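# Wind a cable around the hub of a held reel

## Task

With one gripper holding the reel and a finger of that same gripper pinning the cable close to one of its ends, wrap the cable around the reel's hub for more than one complete turn. For almost the whole turn the cable must lie no farther from the hub than about its own thickness, and any stretch running back the opposite way between the flanges is subtracted from the turn. Report completion only while that grip keeps the reel still and lifted above the table, the other arm's moving parts touch neither reel nor cable, and the other arm is not pressing hard against the holding arm.

## Robot and tools

Robot: two arms, left_arm and right_arm, each with a parallel two-finger gripper. Scene frame: origin at table-top height midway between the arms' nominal bases; +z up, +x away from the robot over the table, left_arm on the +y side (arm names do not match image left/right). Actual bases: left_arm at (+0.029, +0.346, 0) m, right_arm at (+0.028, -0.342, 0) m, each turned only slightly about z. A two-camera stand sits behind the arms.

Frames: every hand pose, velocity, target and wrist-camera pose an arm reports is in that arm's own base frame. Motion offsets also run along that arm's base axes, and rotations pivot about its Hand target position. Fixed cameras and the table use the scene frame. The fingers point along the gripper's +z and separate along its y; end_effector_position is the point between the pads, roughly 1 cm short of the tips. Reported poses may be off by a few cm, more at long reach.

execute_actions(actions, cameras): actions is a list of actions; each action is a table of 1 to 15 rows, one row per 1/30 s step, and a short table repeats its final row to fill 15 steps. Every row has 14 numbers in [-1, 1]: left dx, dy, dz, rx, ry, rz, opening, then the same seven for right, always both arms. dx..rz are an offset from the Hand target at the start of that action (not from the previous row); 1.0 equals 0.6 m or 180 degrees; rx, ry, rz form one rotation vector. Each new action counts from the then-current Hand target, so repeating an offset keeps moving. Opening is absolute: +1 fully open (0.094 m), -1 closed. Six zeros re-command the current Hand target; a 0 opening is a real command, so resend the present opening to leave a gripper alone. cameras lists names, ["all"], or []; images come by default only for an empty actions list, which also shows the current scene and task.

move(target, speed, blend, opening_speed, grip_force, blocking, cameras): target is one 14-number row as above or a list of up to 15 rows; every row is an offset from the same starting Hand targets, not from the row before. Paths are straight, end together, take at least 0.5 s and are cut off after 10 s. speed: top path speed in m/s, 0.002 to 2.9, default 0.25, rotation capped at twice that in rad/s; one value or one per target. blend: corner rounding radius in m for lists, 0 means stop at each row. opening_speed: rate of the commanded opening in units of the -1..+1 scale per second, at least 0.2. grip_force: pad force limit in N, 10 to 50, one value or one per arm; it persists, and low values close slowly. blocking=false returns after about 0.5 s while the move continues. Paths ignore obstacles and the other arm, lag more when fast, and can flip the shoulder if routed near the arm's own base, so go around it. Opening changes at later rows take effect once everything is at rest there.
The result adds a move: line with the ending (done, off_target, moving, held, fault) and limits (paced = pose clipped, held = steps withheld). An arm not named is done, meaning within 10 mm and 2 degrees of its pose; this says nothing about contact.

wait(seconds 0 to 10, cameras): lets time pass with the last commands held; a running move continues. stop(cameras): brakes a running move. zoom_image(camera, region): camera is cam_high, cam_low, cam_left_wrist or cam_right_wrist; region [x0, y0, x1, y1] in pixels of its newest full image (896x504), at most 504 by 504. finished_scene(scene): the current scene number; it cannot be undone.

Results: end_effector_position (m) and end_effector_quat_wxyz per arm in its base frame; Hand target (the last commanded pose after clipping, the origin of the next offsets); Tool commands; grip_measured (same scale as opening; reads slightly wide when empty, a few mm narrow on a squeezed part); Joint positions (last entry is the opening in m); Joint velocities, sometimes just "within noise"; joint torques (include arm weight, offset and noisy); step readings of positions for action calls. MOTOR HOT appears near 75 C; OVER-TEMPERATURE FAULT folds that arm away for good.

Control notes: orientation commands are clipped to 40 degrees from the measured one each step. A gripper often rests centimetres short of its target because of friction and weight; resend the missing distance as an offset. A blocked arm keeps pushing until commanded back past its gripper. Joint ranges (rad): waist -2.618..3.054, shoulder 0..3.142, elbow 0..3.142, wrist pitch and yaw -1.571..1.571, wrist roll -2.094..2.094.

Avoid: dropping the reel or cable or letting anything leave the table; fast contacts and deep targets beyond a contact; any contact between the two arms, grippers or wrist cameras (the clearance check does not guard grippers), and closing one gripper on the other's fingers; touching objects with a wrist-camera cable; long stretched or straining holds that heat motors. Objects may occasionally get a small push.

Each tool is called after ">>>" in YAML: its name, and indented under it one key for each argument.

## Session

>>> execute_actions:
  actions: []

Scene clock: 0.00 s.
left_arm: end_effector_position=(+0.5110, -0.0140, +0.0840) grip_measured=+1.000 end_effector_quat_wxyz=(+0.413, -0.052, +0.908, -0.050) | right_arm: end_effector_position=(+0.3660, +0.0313, +0.0574) grip_measured=+1.000 end_effector_quat_wxyz=(+0.428, +0.122, +0.895, +0.040)
Joint positions: left_arm=[-0.017 1.882 1.138 0.03 0.035 -0.147 0.094] | right_arm=[0.159 1.432 0.484 0.255 0.156 0.357 0.094]
Joint velocities: within noise
Joint torques (N m): no reading
Heat: left arm: 34 °C; right arm: 38 °C.
Hand target: left_arm +0.5161, -0.0142, +0.0978; +0.429, -0.051, +0.900, -0.051 | right_arm +0.3703, +0.0312, +0.0652; +0.438, +0.122, +0.889, +0.041
Tool commands: left_gripper/opening=+1.0 right_gripper/opening=+1.0

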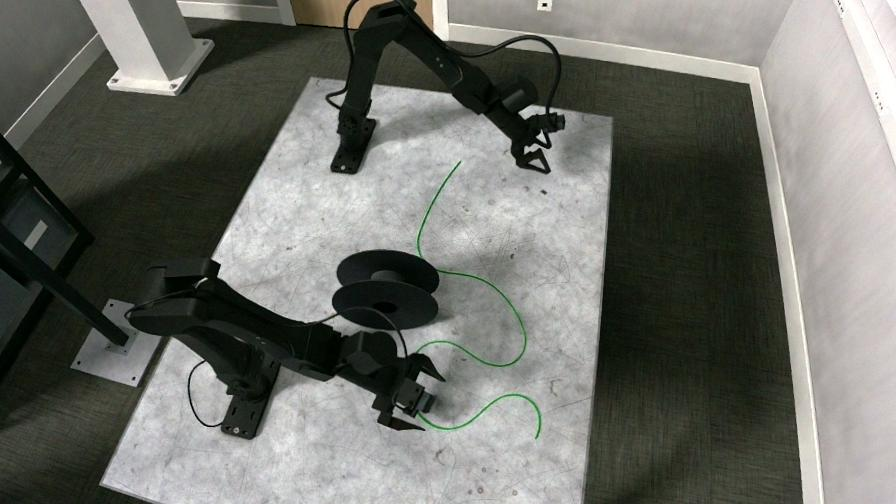

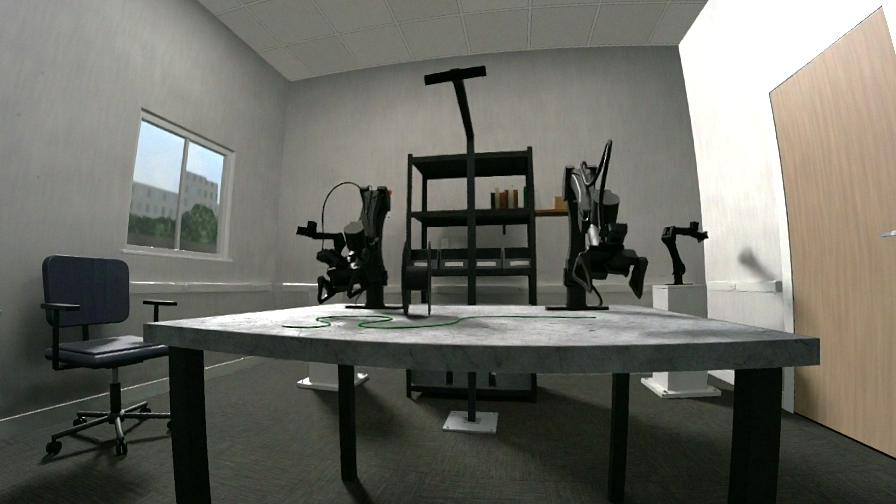

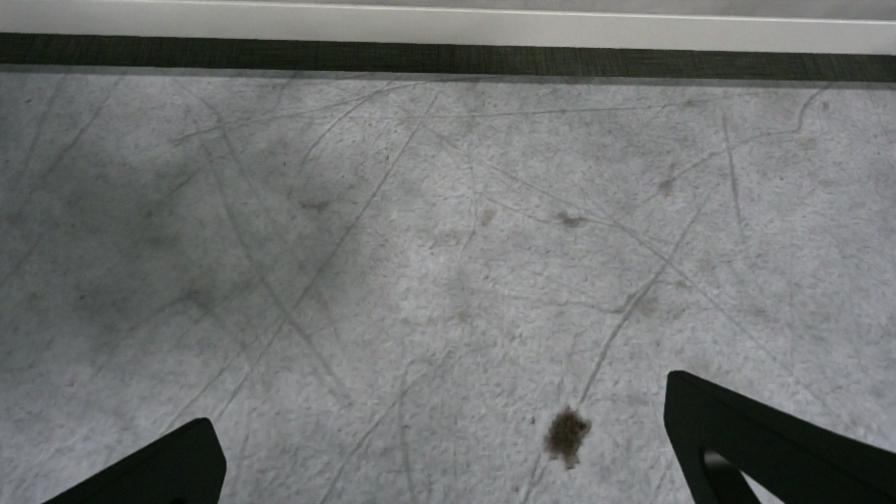

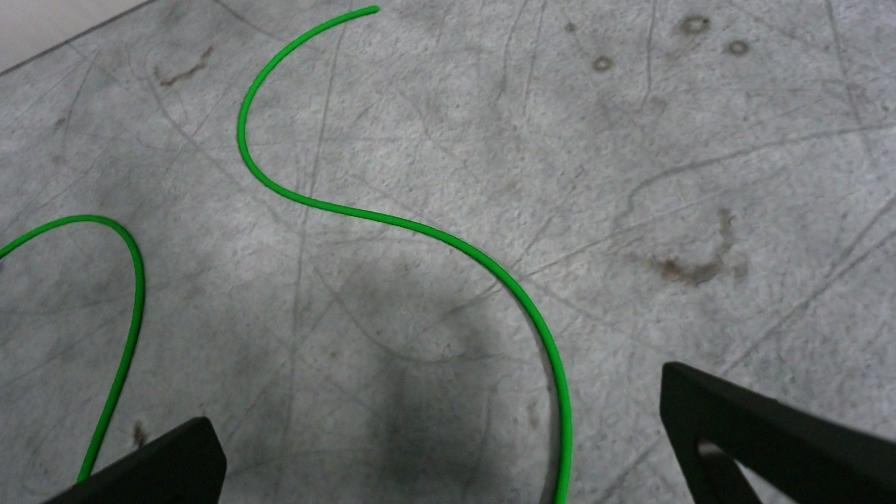

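>>> zoom_image:
  camera: "cam_high"
  region: [310, 140, 580, 450]

>>> zoom_image:
  camera: "cam_low"
  region: [260, 220, 620, 350]

Scaled by 1.626 from the camera's 896x504 image, which has a finer 1280x720 frame.

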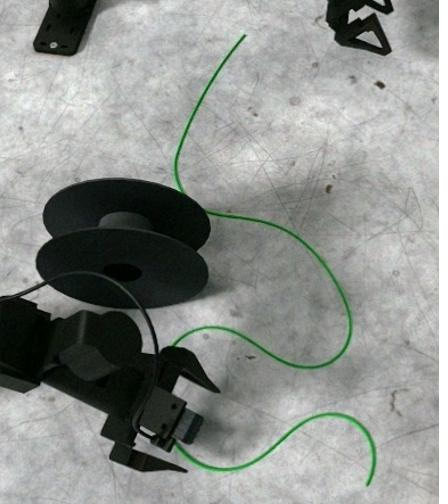

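Scaled by 1.400 from the camera's 896x504 image, which has a finer 1280x720 frame.

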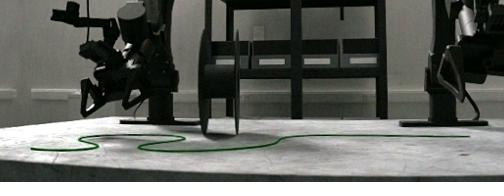

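>>> move:
  target: [-0.25,0.05,0.3,0,0,0,1, -0.1,-0.1,0.42,0,0,0,1]
  cameras: ["all"]

Scene clock: 195.93 s.
left_arm: end_effector_position=(+0.3647, +0.0153, +0.2668) grip_measured=+1.000 end_effector_quat_wxyz=(+0.417, -0.056, +0.906, -0.049) | right_arm: end_effector_position=(+0.3111, -0.0282, +0.3075) grip_measured=+1.000 end_effector_quat_wxyz=(+0.430, +0.126, +0.893, +0.041)
Joint positions: left_arm=[0.096 1.226 1.235 -0.718 0.116 -0.08 0.094] | right_arm=[-0.133 1.069 1.301 -0.912 -0.068 0.179 0.094]
Joint torques (N m): left_arm=[0.68 -4.31 9.88 1.09 0.21 0.1] | right_arm=[-0.49 -2.36 8.66 1.41 -0.09 -0.1]
Heat: left arm: 38 °C; right arm: 41 °C.
Hand target: left_arm +0.3661, +0.0159, +0.2778; +0.429, -0.051, +0.900, -0.051 | right_arm +0.3103, -0.0287, +0.3173; +0.439, +0.122, +0.889, +0.041
Off the commanded pose: left_arm 0.011 m, 2 deg | right_arm 0.010 m, 1 deg.
move: off_target (left_arm)
camera_calibration:
cam_left_wrist: T_world_to_cam=[[-0.0570452, -0.995291, 0.0783714, 0.0142474], [-0.896255, 0.0164678, -0.443233, 0.483439], [0.439855, -0.0955251, -0.892974, 0.173547], [0, 0, 0, 1]] pos_world=[0.357762, 0.0227973, 0.368132]
cam_right_wrist: T_world_to_cam=[[-0.278609, -0.925847, -0.255311, 0.138358], [-0.834521, 0.364954, -0.412775, 0.432009], [0.475343, 0.0980594, -0.874319, 0.215877], [0, 0, 0, 1]] pos_world=[0.296453, -0.0507335, 0.402392]

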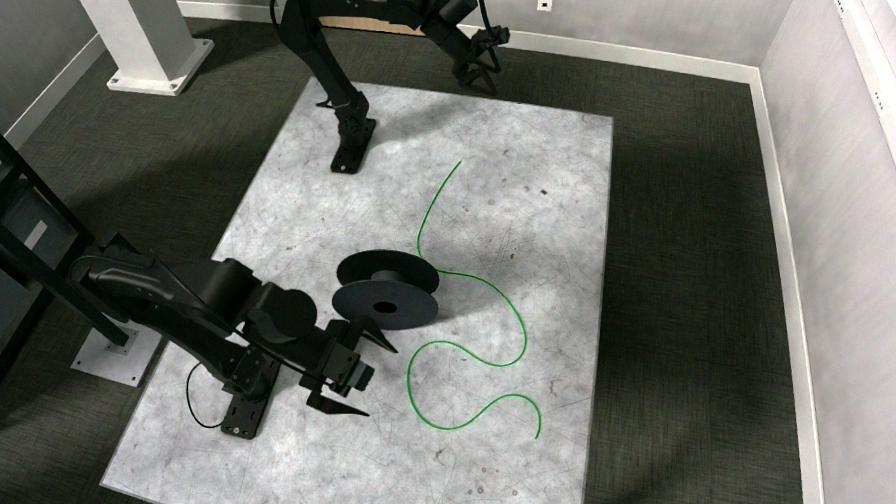

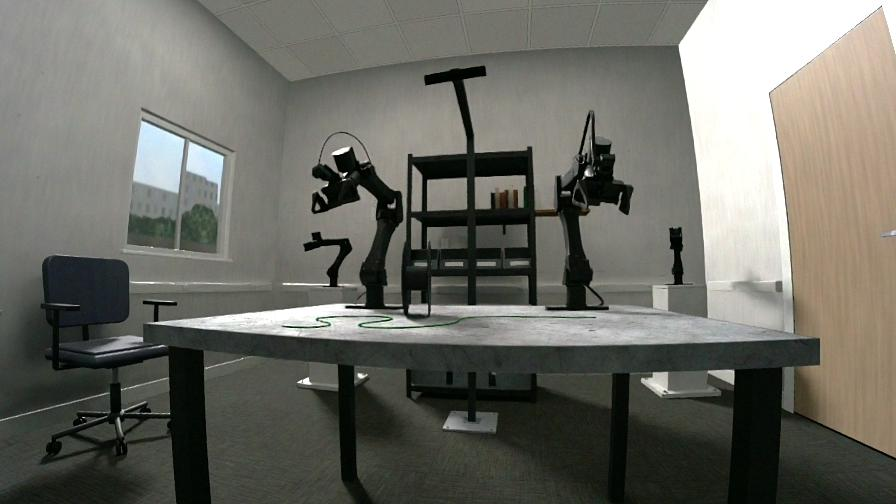

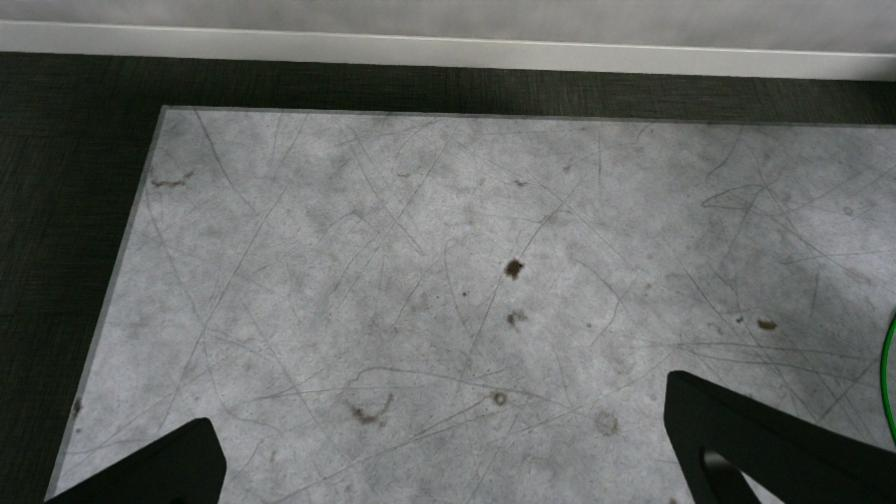

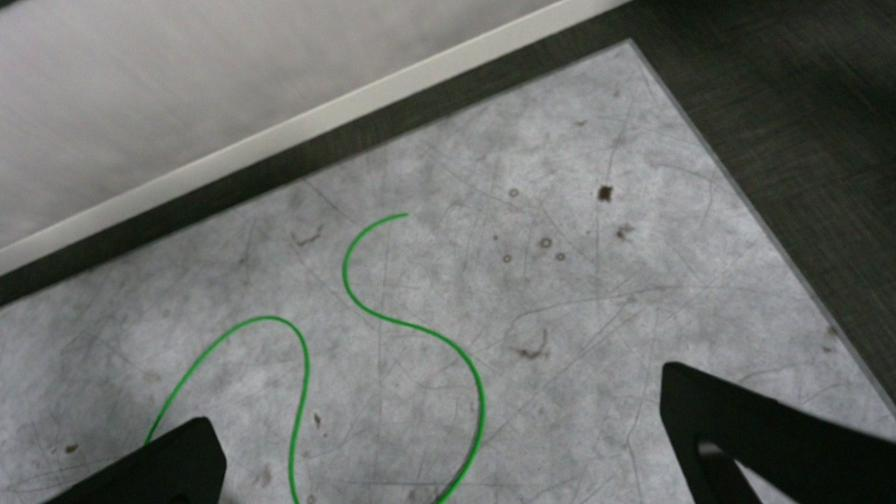

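>>> move:
  target: [-0.161,-0.404,-0.13,0.25,0.197,-0.496,0.2, 0,0,0,0,0,0,1]
  cameras: ["cam_left_wrist","cam_high"]
  speed: 0.35

Scene clock: 237.37 s.
left_arm: end_effector_position=(+0.2685, -0.2251, +0.1948) grip_measured=+0.202 end_effector_quat_wxyz=(+0.033, +0.701, +0.713, +0.001) | right_arm: end_effector_position=(+0.3110, -0.0281, +0.3073) grip_measured=+1.000 end_effector_quat_wxyz=(+0.429, +0.125, +0.893, +0.041)
Joint positions: left_arm=[-0.699 1.849 1.9 -1.556 0.003 0.855 0.056] | right_arm=[-0.133 1.069 1.301 -0.913 -0.068 0.179 0.094]
Joint torques (N m): left_arm=[-0.31 -8.05 9.07 -0.05 -0.04 0.14] | right_arm=[-0.53 -2.35 8.68 1.4 -0.1 -0.09]
Heat: left arm: 38 °C; right arm: 45 °C.
Hand target: left_arm +0.2695, -0.2266, +0.1997; +0.000, +0.707, +0.708, +0.000 | right_arm +0.3103, -0.0287, +0.3172; +0.438, +0.122, +0.889, +0.041
Off the commanded pose: left_arm 0.005 m, 4 deg | right_arm 0.010 m, 1 deg.
joint sent to its limit (left arm) — joint 4 (wrist pitch), lower limit. The joint targets are off in orientation, not in position.
move: off_target (left_arm)
camera_calibration:
cam_left_wrist: T_world_to_cam=[[-0.994568, 0.104089, -0.000451871, 0.2897], [0.0969193, 0.927626, 0.360716, 0.151158], [0.0379658, 0.358713, -0.932676, 0.346418], [0, 0, 0, 1]] pos_world=[0.260324, -0.294638, 0.268701]
Images, in order (width x height): cam_high 896x504, cam_left_wrist 896x504.

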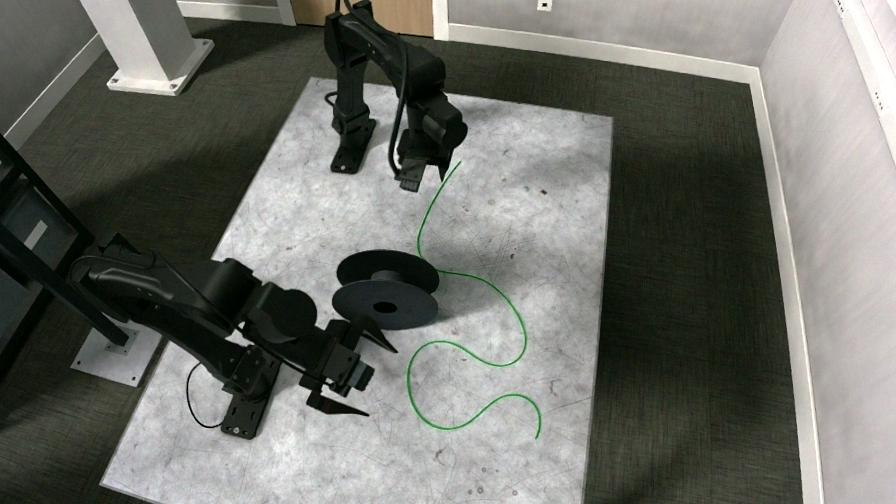

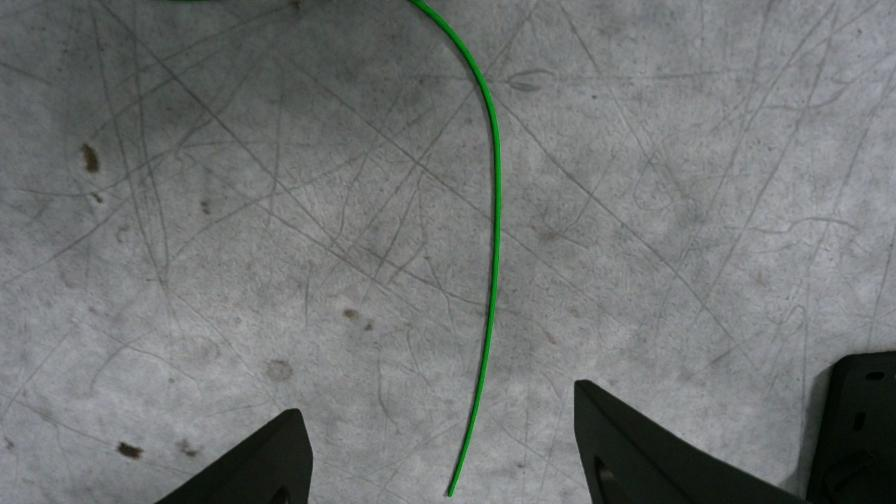

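>>> move:
  target: [-0.055,0,-0.233,0,0,0,0.2, 0,0,0,0,0,0,1]
  cameras: ["cam_left_wrist","cam_high"]

Scene clock: 259.90 s.
left_arm: end_effector_position=(+0.2356, -0.2230, +0.0554) grip_measured=+0.202 end_effector_quat_wxyz=(-0.015, +0.706, +0.708, -0.001) | right_arm: end_effector_position=(+0.3110, -0.0281, +0.3073) grip_measured=+1.000 end_effector_quat_wxyz=(+0.429, +0.125, +0.893, +0.041)
Joint positions: left_arm=[-0.76 1.835 1.323 -1.089 0.001 0.808 0.056] | right_arm=[-0.133 1.069 1.301 -0.913 -0.068 0.179 0.094]
Joint torques (N m): left_arm=[-0.54 -10.11 5.82 0.05 -0.03 -0.03] | right_arm=[-0.5 -2.35 8.72 1.4 -0.11 -0.09]
Heat: left arm: 38 °C; right arm: 46 °C.
Hand target: left_arm +0.2365, -0.2266, +0.0601; +0.000, +0.707, +0.708, +0.000 | right_arm +0.3103, -0.0287, +0.3172; +0.438, +0.122, +0.889, +0.041
Off the commanded pose: left_arm 0.006 m, 2 deg | right_arm 0.010 m, 1 deg.
move: done
camera_calibration:
cam_left_wrist: T_world_to_cam=[[-0.990418, 0.115186, 0.076186, 0.253863], [0.136451, 0.901244, 0.411267, 0.184711], [-0.02129, 0.417722, -0.908326, 0.242596], [0, 0, 0, 1]] pos_world=[0.231392, -0.297049, 0.12505]
Images, in order (width x height): cam_high 896x504, cam_left_wrist 896x504.

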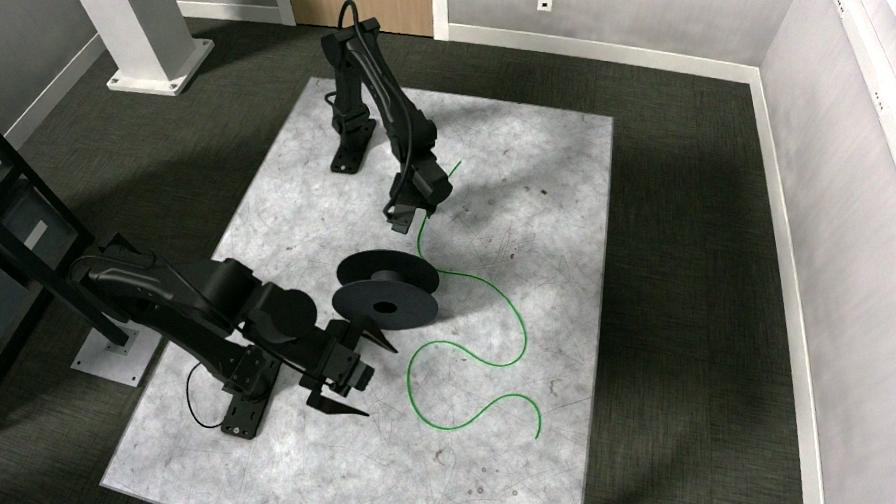

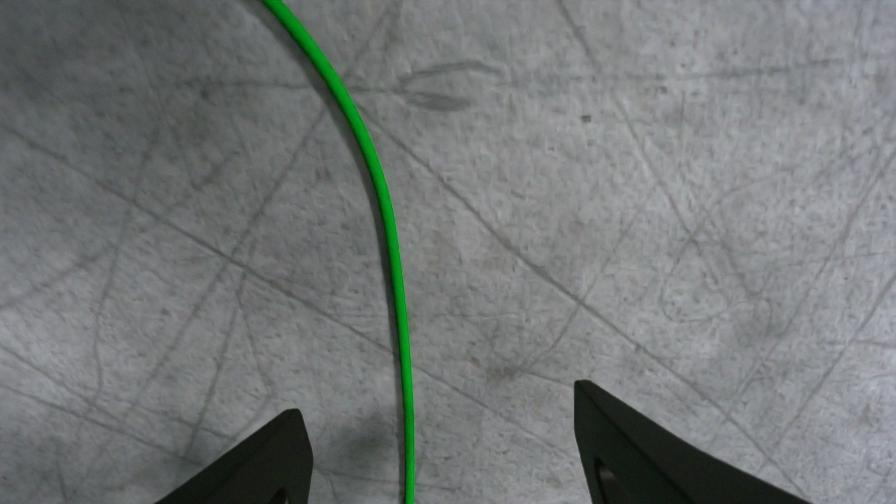

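>>> move:
  target: [0.015,0,-0.0727,0,0,0,0.2, 0,0,0,0,0,0,1]
  cameras: ["cam_left_wrist"]
  speed: 0.1

Scene clock: 270.50 s.
left_arm: end_effector_position=(+0.2419, -0.2264, +0.0184) grip_measured=+0.202 end_effector_quat_wxyz=(-0.005, +0.705, +0.709, +0.000) | right_arm: end_effector_position=(+0.3110, -0.0281, +0.3073) grip_measured=+1.000 end_effector_quat_wxyz=(+0.429, +0.125, +0.893, +0.041)
Joint positions: left_arm=[-0.756 1.888 1.238 -0.93 0 0.81 0.056] | right_arm=[-0.133 1.069 1.301 -0.913 -0.068 0.179 0.094]
Joint torques (N m): left_arm=[0.64 -8.21 6.02 0.11 0.02 0.13] | right_arm=[-0.51 -2.36 8.72 1.42 -0.1 -0.09]
Heat: left arm: 37 °C; right arm: 46 °C.
Hand target: left_arm +0.2454, -0.2266, +0.0164; +0.000, +0.707, +0.708, +0.000 | right_arm +0.3103, -0.0287, +0.3173; +0.438, +0.122, +0.889, +0.041
Off the commanded pose: left_arm 0.004 m, 1 deg | right_arm 0.010 m, 1 deg.
move: done
camera_calibration:
cam_left_wrist: T_world_to_cam=[[-0.991744, 0.113759, 0.0591854, 0.263628], [0.127986, 0.906787, 0.401691, 0.205552], [-0.00797271, 0.40595, -0.913861, 0.204819], [0, 0, 0, 1]] pos_world=[0.236777, -0.299528, 0.0890041]
Images, in order (width x height): cam_left_wrist 896x504.

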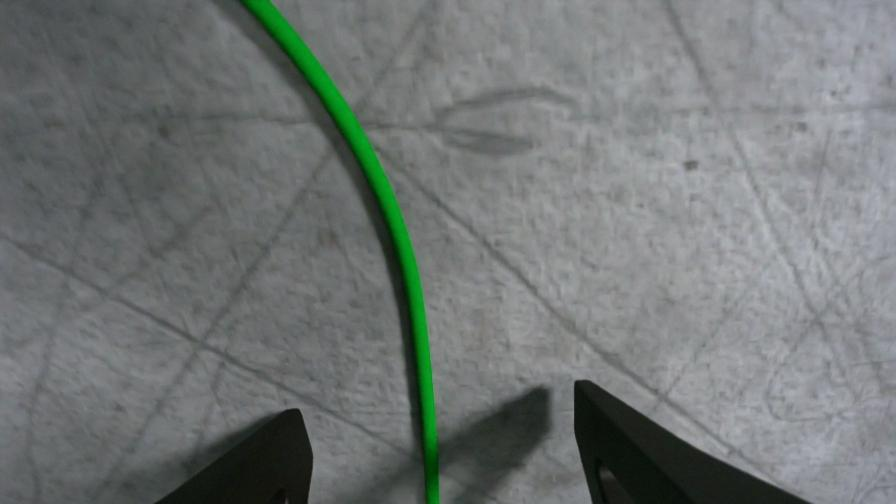

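>>> move:
  target:
    - [0,0,-0.01,0,0,0,0.2, 0,0,0,0,0,0,1]
    - [0,0,-0.01,0,0,0,-1, 0,0,0,0,0,0,1]
  cameras: ["cam_left_wrist"]
  speed: 0.05

Scene clock: 276.87 s.
left_arm: end_effector_position=(+0.2431, -0.2276, +0.0147) grip_measured=-0.971 end_effector_quat_wxyz=(+0.000, +0.705, +0.709, +0.000) | right_arm: end_effector_position=(+0.3110, -0.0281, +0.3073) grip_measured=+1.000 end_effector_quat_wxyz=(+0.429, +0.125, +0.893, +0.041)
Joint positions: left_arm=[-0.756 1.893 1.229 -0.907 0 0.811 0.001] | right_arm=[-0.133 1.069 1.301 -0.913 -0.068 0.179 0.094]
Joint torques (N m): left_arm=[0.64 -7.8 5.72 0.12 -0.01 0.11] | right_arm=[-0.49 -2.33 8.72 1.4 -0.11 -0.1]
Heat: left arm: 37 °C; right arm: 46 °C.
Hand target: left_arm +0.2455, -0.2266, +0.0104; +0.000, +0.707, +0.708, +0.000 | right_arm +0.3103, -0.0287, +0.3173; +0.438, +0.122, +0.889, +0.041
Off the commanded pose: left_arm 0.005 m, 0 deg | right_arm 0.010 m, 1 deg.
move: done
camera_calibration:
cam_left_wrist: T_world_to_cam=[[-0.992034, 0.11453, 0.0524577, 0.265574], [0.125953, 0.909037, 0.397226, 0.209028], [-0.00219166, 0.400669, -0.91622, 0.199395], [0, 0, 0, 1]] pos_world=[0.237568, -0.300321, 0.0857266]
Images, in order (width x height): cam_left_wrist 896x504.

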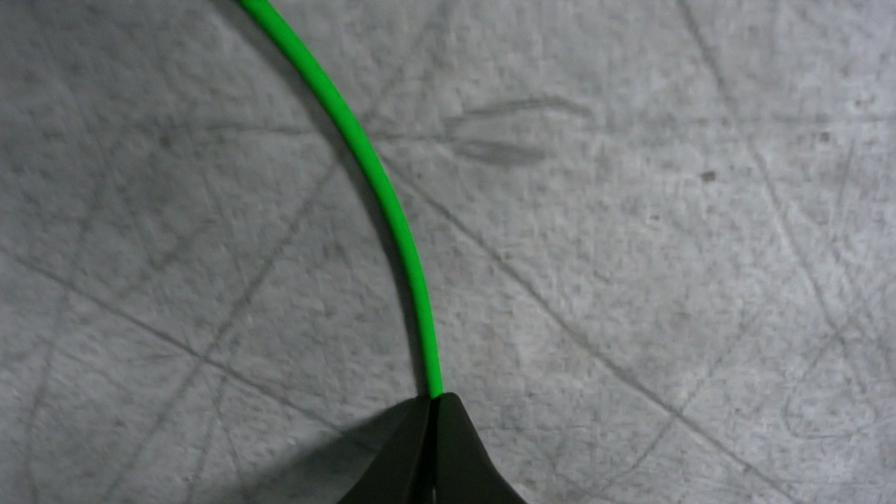

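>>> move:
  target:
    - [0,0.0,0.15,0,0,0,-1, 0,0,0,0,0,0,1]
    - [0.05,0.12,0.5,0,0,0.778,-1, 0,0,0,0,0,0,1]
  cameras: ["cam_left_wrist","cam_high","cam_low"]
  speed: 0.3
  blend: 0.03

Scene clock: 302.63 s.
left_arm: end_effector_position=(+0.2780, -0.1595, +0.2966) grip_measured=-0.971 end_effector_quat_wxyz=(+0.112, -0.407, +0.893, -0.157) | right_arm: end_effector_position=(+0.3110, -0.0281, +0.3073) grip_measured=+1.000 end_effector_quat_wxyz=(+0.429, +0.125, +0.893, +0.041)
Joint positions: left_arm=[-0.524 1.572 1.949 -1.56 -0.001 -1.379 0.001] | right_arm=[-0.133 1.069 1.301 -0.913 -0.068 0.179 0.094]
Joint torques (N m): left_arm=[0.83 -7.65 8.4 0.44 -0.02 -0.11] | right_arm=[-0.49 -2.35 8.69 1.41 -0.09 -0.08]
Heat: left arm: 38 °C; right arm: 47 °C.
Hand target: left_arm +0.2755, -0.1546, +0.3103; +0.000, -0.424, +0.906, +0.000 | right_arm +0.3103, -0.0287, +0.3173; +0.438, +0.122, +0.889, +0.041
Off the commanded pose: left_arm 0.015 m, 22 deg | right_arm 0.010 m, 1 deg.
joint sent to its limit (left arm) — joint 4 (wrist pitch), lower limit. The joint targets are off in orientation, not in position.
move: off_target (left_arm)
camera_calibration:
cam_left_wrist: T_world_to_cam=[[0.591626, -0.695629, 0.407528, -0.397195], [-0.805069, -0.536657, 0.252711, 0.101889], [0.0429093, -0.477599, -0.87753, 0.266373], [0, 0, 0, 1]] pos_world=[0.305589, -0.0944009, 0.36987]
Images, in order (width x height): cam_high 896x504, cam_low 896x504, cam_left_wrist 896x504.

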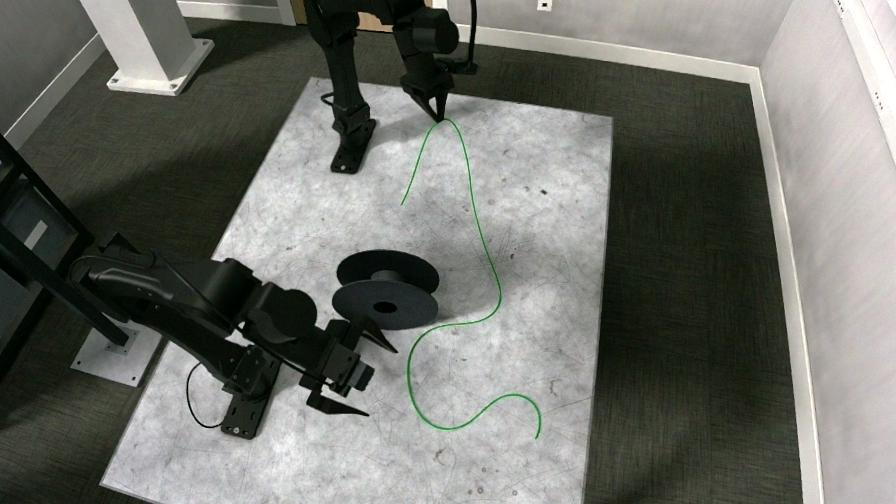

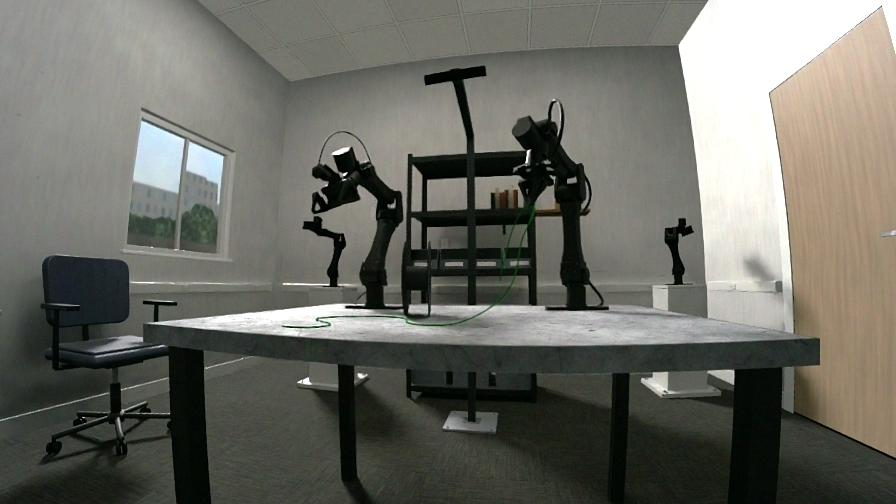

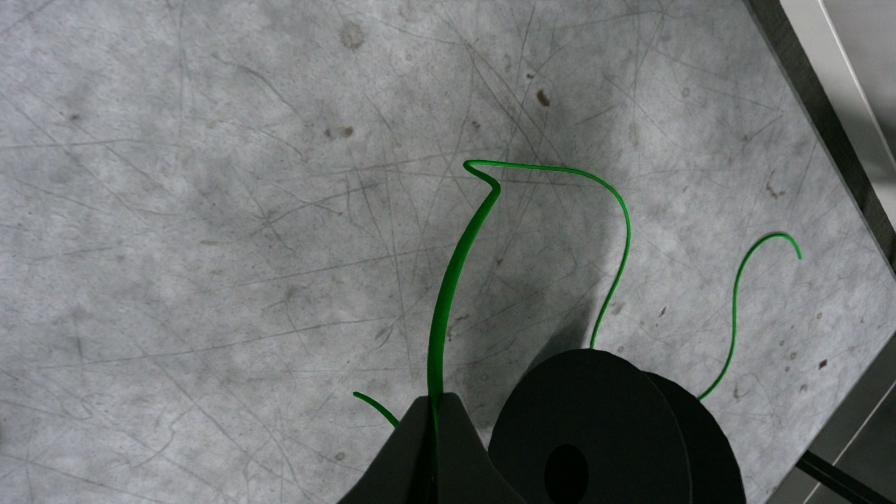

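>>> move:
  target: [-0.09,-0.16,0.26,-0.043,-0.507,-0.497,-1, -0.17,-0.12,0,0,0,0,1]
  cameras: ["cam_high","cam_low"]
  speed: 0.3

Scene clock: 337.10 s.
left_arm: end_effector_position=(+0.2209, -0.2501, +0.4554) grip_measured=-0.971 end_effector_quat_wxyz=(+0.543, +0.380, +0.678, -0.318) | right_arm: end_effector_position=(+0.2079, -0.1029, +0.3066) grip_measured=+1.000 end_effector_quat_wxyz=(+0.427, +0.131, +0.894, +0.043)
Joint positions: left_arm=[-0.645 1.088 1.516 -0.654 0.386 0.067 0.001] | right_arm=[-0.964 0.957 1.317 -1.289 -0.665 -0.446 0.094]
Joint torques (N m): left_arm=[0.75 -1.84 7.73 1.55 0.25 0.1] | right_arm=[-0.49 -0.36 8.46 1.08 -0.46 -0.1]
Heat: left arm: 37 °C; right arm: 46 °C.
Hand target: left_arm +0.2214, -0.2505, +0.4665; +0.558, +0.383, +0.663, -0.321 | right_arm +0.2083, -0.1007, +0.3173; +0.438, +0.122, +0.889, +0.041
Off the commanded pose: left_arm 0.011 m, 2 deg | right_arm 0.011 m, 2 deg.
move: off_target (left_arm, right_arm)
Images, in order (width x height): cam_high 896x504, cam_low 896x504.

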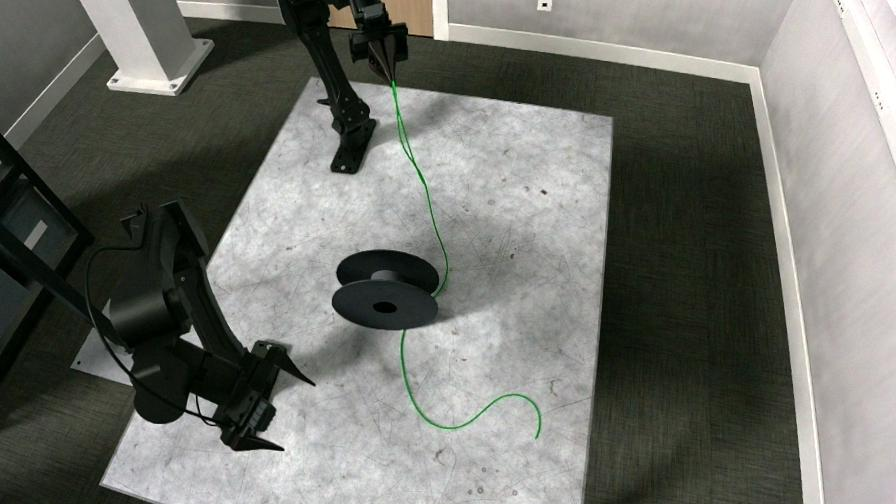

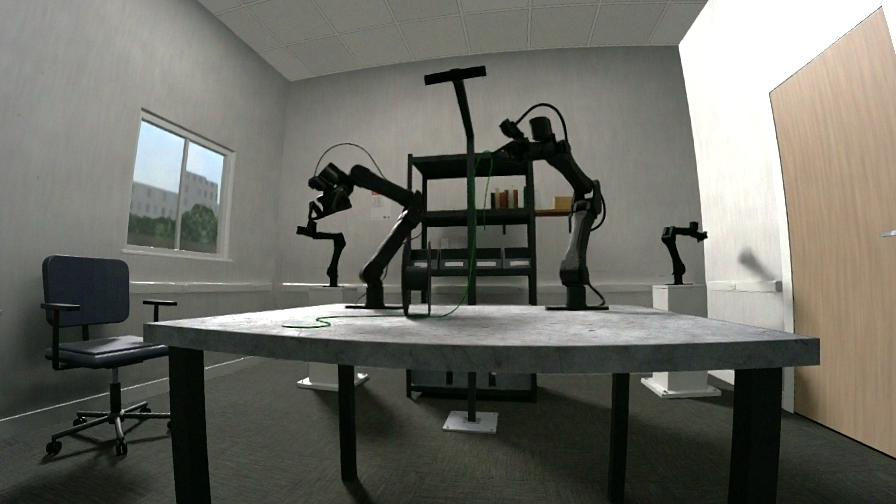

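>>> move:
  target: [0.064,-0.48,0.0,0,0,0,-1, -0.1,0,0,0,0,0,1]
  cameras: ["cam_high","cam_low","cam_left_wrist"]
  speed: 0.25

Scene clock: 345.93 s.
left_arm: end_effector_position=(+0.2604, -0.5383, +0.4588) grip_measured=-0.971 end_effector_quat_wxyz=(+0.552, +0.391, +0.665, -0.315) | right_arm: end_effector_position=(+0.1491, -0.1037, +0.3133) grip_measured=+1.000 end_effector_quat_wxyz=(+0.426, +0.162, +0.889, -0.038)
Joint positions: left_arm=[-1.152 2.142 2.621 -0.672 -0.1 -0.007 0.001] | right_arm=[-1.369 0.862 1.362 -1.566 -0.76 -0.804 0.094]
Joint torques (N m): left_arm=[-0.38 -10.48 9.29 1.35 -0.1 -0.08] | right_arm=[0.06 0.96 6.2 0.91 -0.41 0]
Heat: left arm: 37 °C; right arm: 46 °C.
Hand target: left_arm +0.2599, -0.5385, +0.4664; +0.558, +0.383, +0.663, -0.321 | right_arm +0.1482, -0.1008, +0.3172; +0.438, +0.122, +0.889, +0.041
Off the commanded pose: left_arm 0.008 m, 1 deg | right_arm 0.005 m, 10 deg.
joint sent to its limit (right arm) — joint 4 (wrist pitch), lower limit. The joint targets are off in orientation, not in position.
move: off_target (right_arm)
camera_calibration:
cam_left_wrist: T_world_to_cam=[[-0.896798, -0.42598, -0.119564, 0.05818], [-0.156792, 0.558681, -0.814427, 0.753864], [0.413727, -0.711629, -0.567814, -0.136065], [0, 0, 0, 1]] pos_world=[0.22667, -0.493215, 0.543664]
Images, in order (width x height): cam_high 896x504, cam_low 896x504, cam_left_wrist 896x504.

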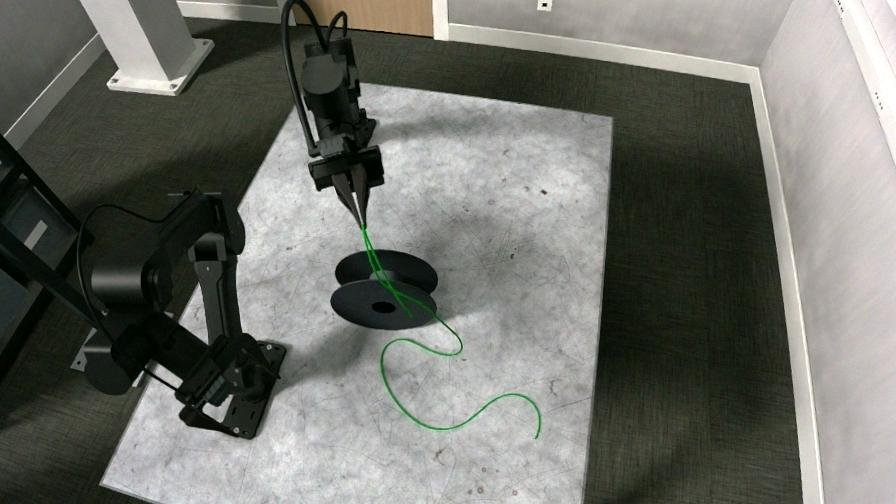

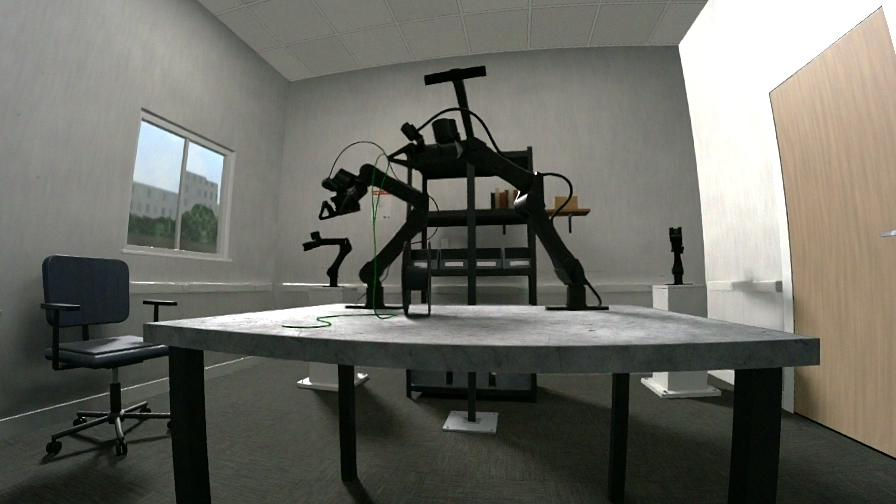

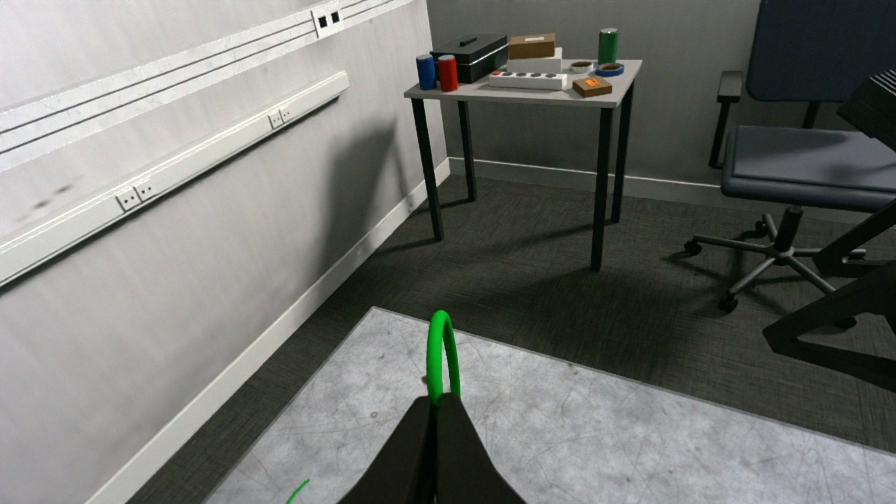

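>>> move:
  target:
    - [-0.05,-0.02,-0.22,0,0,0,-1, 0,0,0,0,0,0,1]
    - [-0.055,0.15,-0.30,0,0,0,-1, 0,0,0,0,0,0,1]
  cameras: ["cam_high","cam_low","cam_left_wrist"]
  speed: 0.2
  blend: 0.03

Scene clock: 364.27 s.
left_arm: end_effector_position=(+0.2280, -0.4505, +0.2655) grip_measured=-0.971 end_effector_quat_wxyz=(+0.539, +0.392, +0.681, -0.303) | right_arm: end_effector_position=(+0.1491, -0.1037, +0.3133) grip_measured=+1.000 end_effector_quat_wxyz=(+0.426, +0.162, +0.889, -0.038)
Joint positions: left_arm=[-1.141 1.557 1.084 0.235 -0.102 -0.014 0.001] | right_arm=[-1.369 0.862 1.362 -1.566 -0.76 -0.804 0.094]
Joint torques (N m): left_arm=[0.36 -9.8 7.72 1.73 0.14 0.03] | right_arm=[0.05 1.01 6.22 0.9 -0.4 -0.02]
Heat: left arm: 38 °C; right arm: 44 °C.
Hand target: left_arm +0.2268, -0.4485, +0.2864; +0.558, +0.383, +0.663, -0.321 | right_arm +0.1483, -0.1008, +0.3172; +0.438, +0.122, +0.889, +0.041
Off the commanded pose: left_arm 0.021 m, 4 deg | right_arm 0.005 m, 10 deg.
joint sent to its limit (right arm) — joint 4 (wrist pitch), lower limit. The joint targets are off in orientation, not in position.
move: off_target (left_arm, right_arm)
camera_calibration:
cam_left_wrist: T_world_to_cam=[[-0.893036, -0.435326, -0.11392, 0.0367416], [-0.184943, 0.585872, -0.789018, 0.554271], [0.410223, -0.683553, -0.603716, -0.146953], [0, 0, 0, 1]] pos_world=[0.195604, -0.409188, 0.352797]
Images, in order (width x height): cam_high 896x504, cam_low 896x504, cam_left_wrist 896x504.

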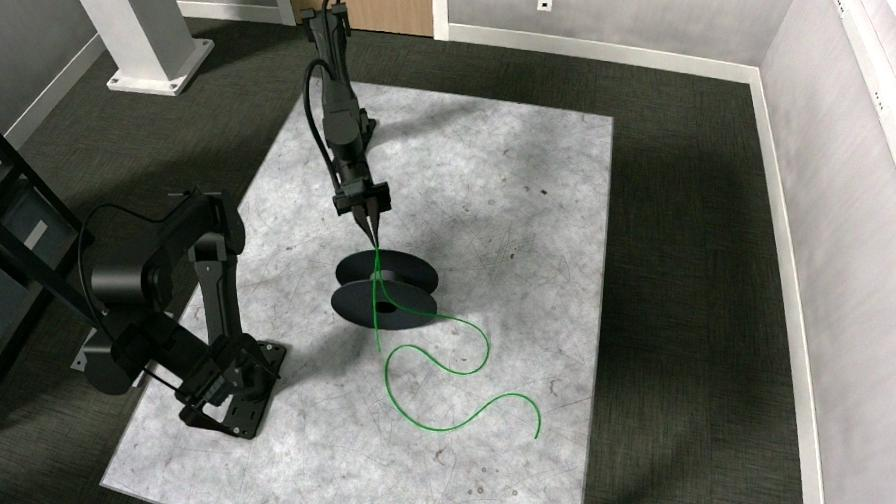

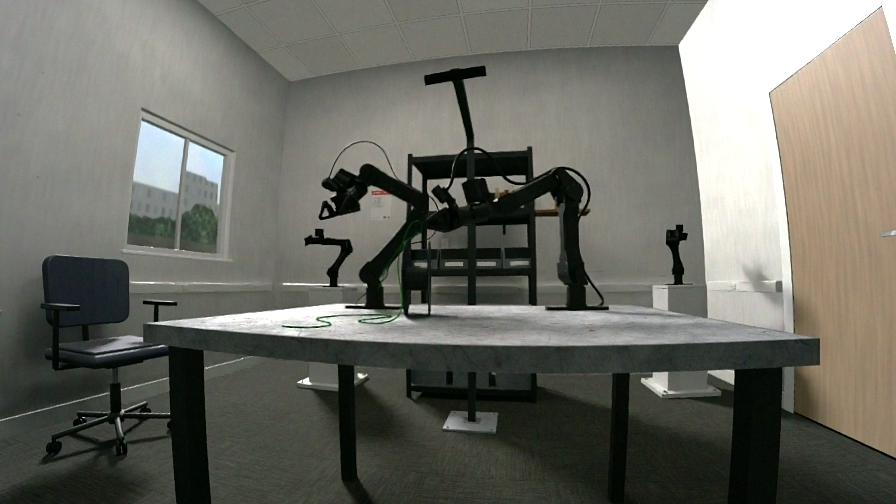

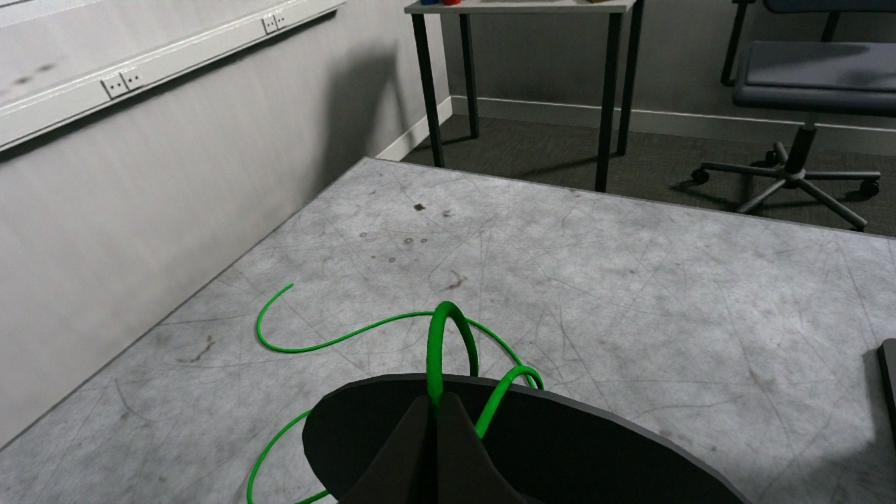

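>>> move:
  target:
    - [0.02,0,0.29,0,0,0,-1, 0,0,0,0,0,0,1]
    - [0.09,0.5,0.29,0,0,0.15,-1, 0,0,0,0,0,0,1]
    - [0.12,1.0,0.2,0,0,0.333,-1, 0,0,0,0,0,0,1]
  cameras: ["cam_high","cam_low"]
  speed: 0.25
  blend: 0.04

Scene clock: 383.77 s.
left_arm: end_effector_position=(+0.2996, +0.1532, +0.4000) grip_measured=-0.971 end_effector_quat_wxyz=(+0.634, -0.016, +0.773, -0.007) | right_arm: end_effector_position=(+0.1491, -0.1037, +0.3133) grip_measured=+1.000 end_effector_quat_wxyz=(+0.426, +0.162, +0.889, -0.038)
Joint positions: left_arm=[0.885 1.091 1.274 -0.487 0.853 0.2 0.001] | right_arm=[-1.369 0.862 1.362 -1.566 -0.76 -0.804 0.094]
Joint torques (N m): left_arm=[0.47 -3.03 7.15 1.38 0.34 0.13] | right_arm=[0.08 1.02 6.2 0.9 -0.41 -0.01]
Heat: left arm: 39 °C; right arm: 44 °C.
Hand target: left_arm +0.2989, +0.1515, +0.4065; +0.644, +0.001, +0.765, +0.001 | right_arm +0.1483, -0.1008, +0.3172; +0.438, +0.122, +0.889, +0.041
Off the commanded pose: left_arm 0.007 m, 3 deg | right_arm 0.005 m, 10 deg.
joint sent to its limit (right arm) — joint 4 (wrist pitch), lower limit. The joint targets are off in orientation, not in position.
move: off_target (left_arm, right_arm)
Images, in order (width x height): cam_high 896x504, cam_low 896x504.

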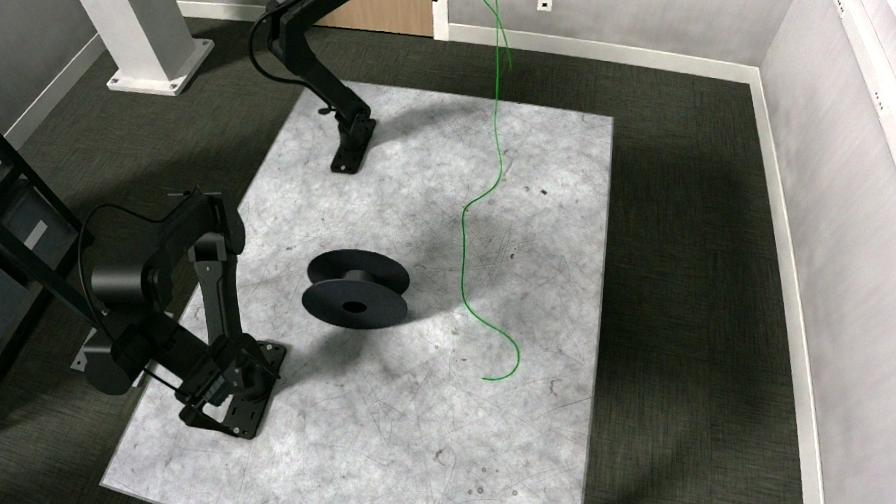

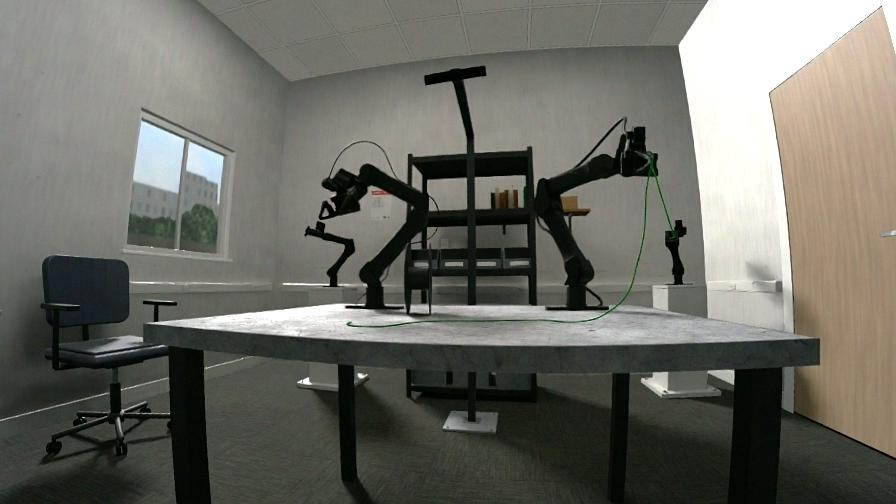

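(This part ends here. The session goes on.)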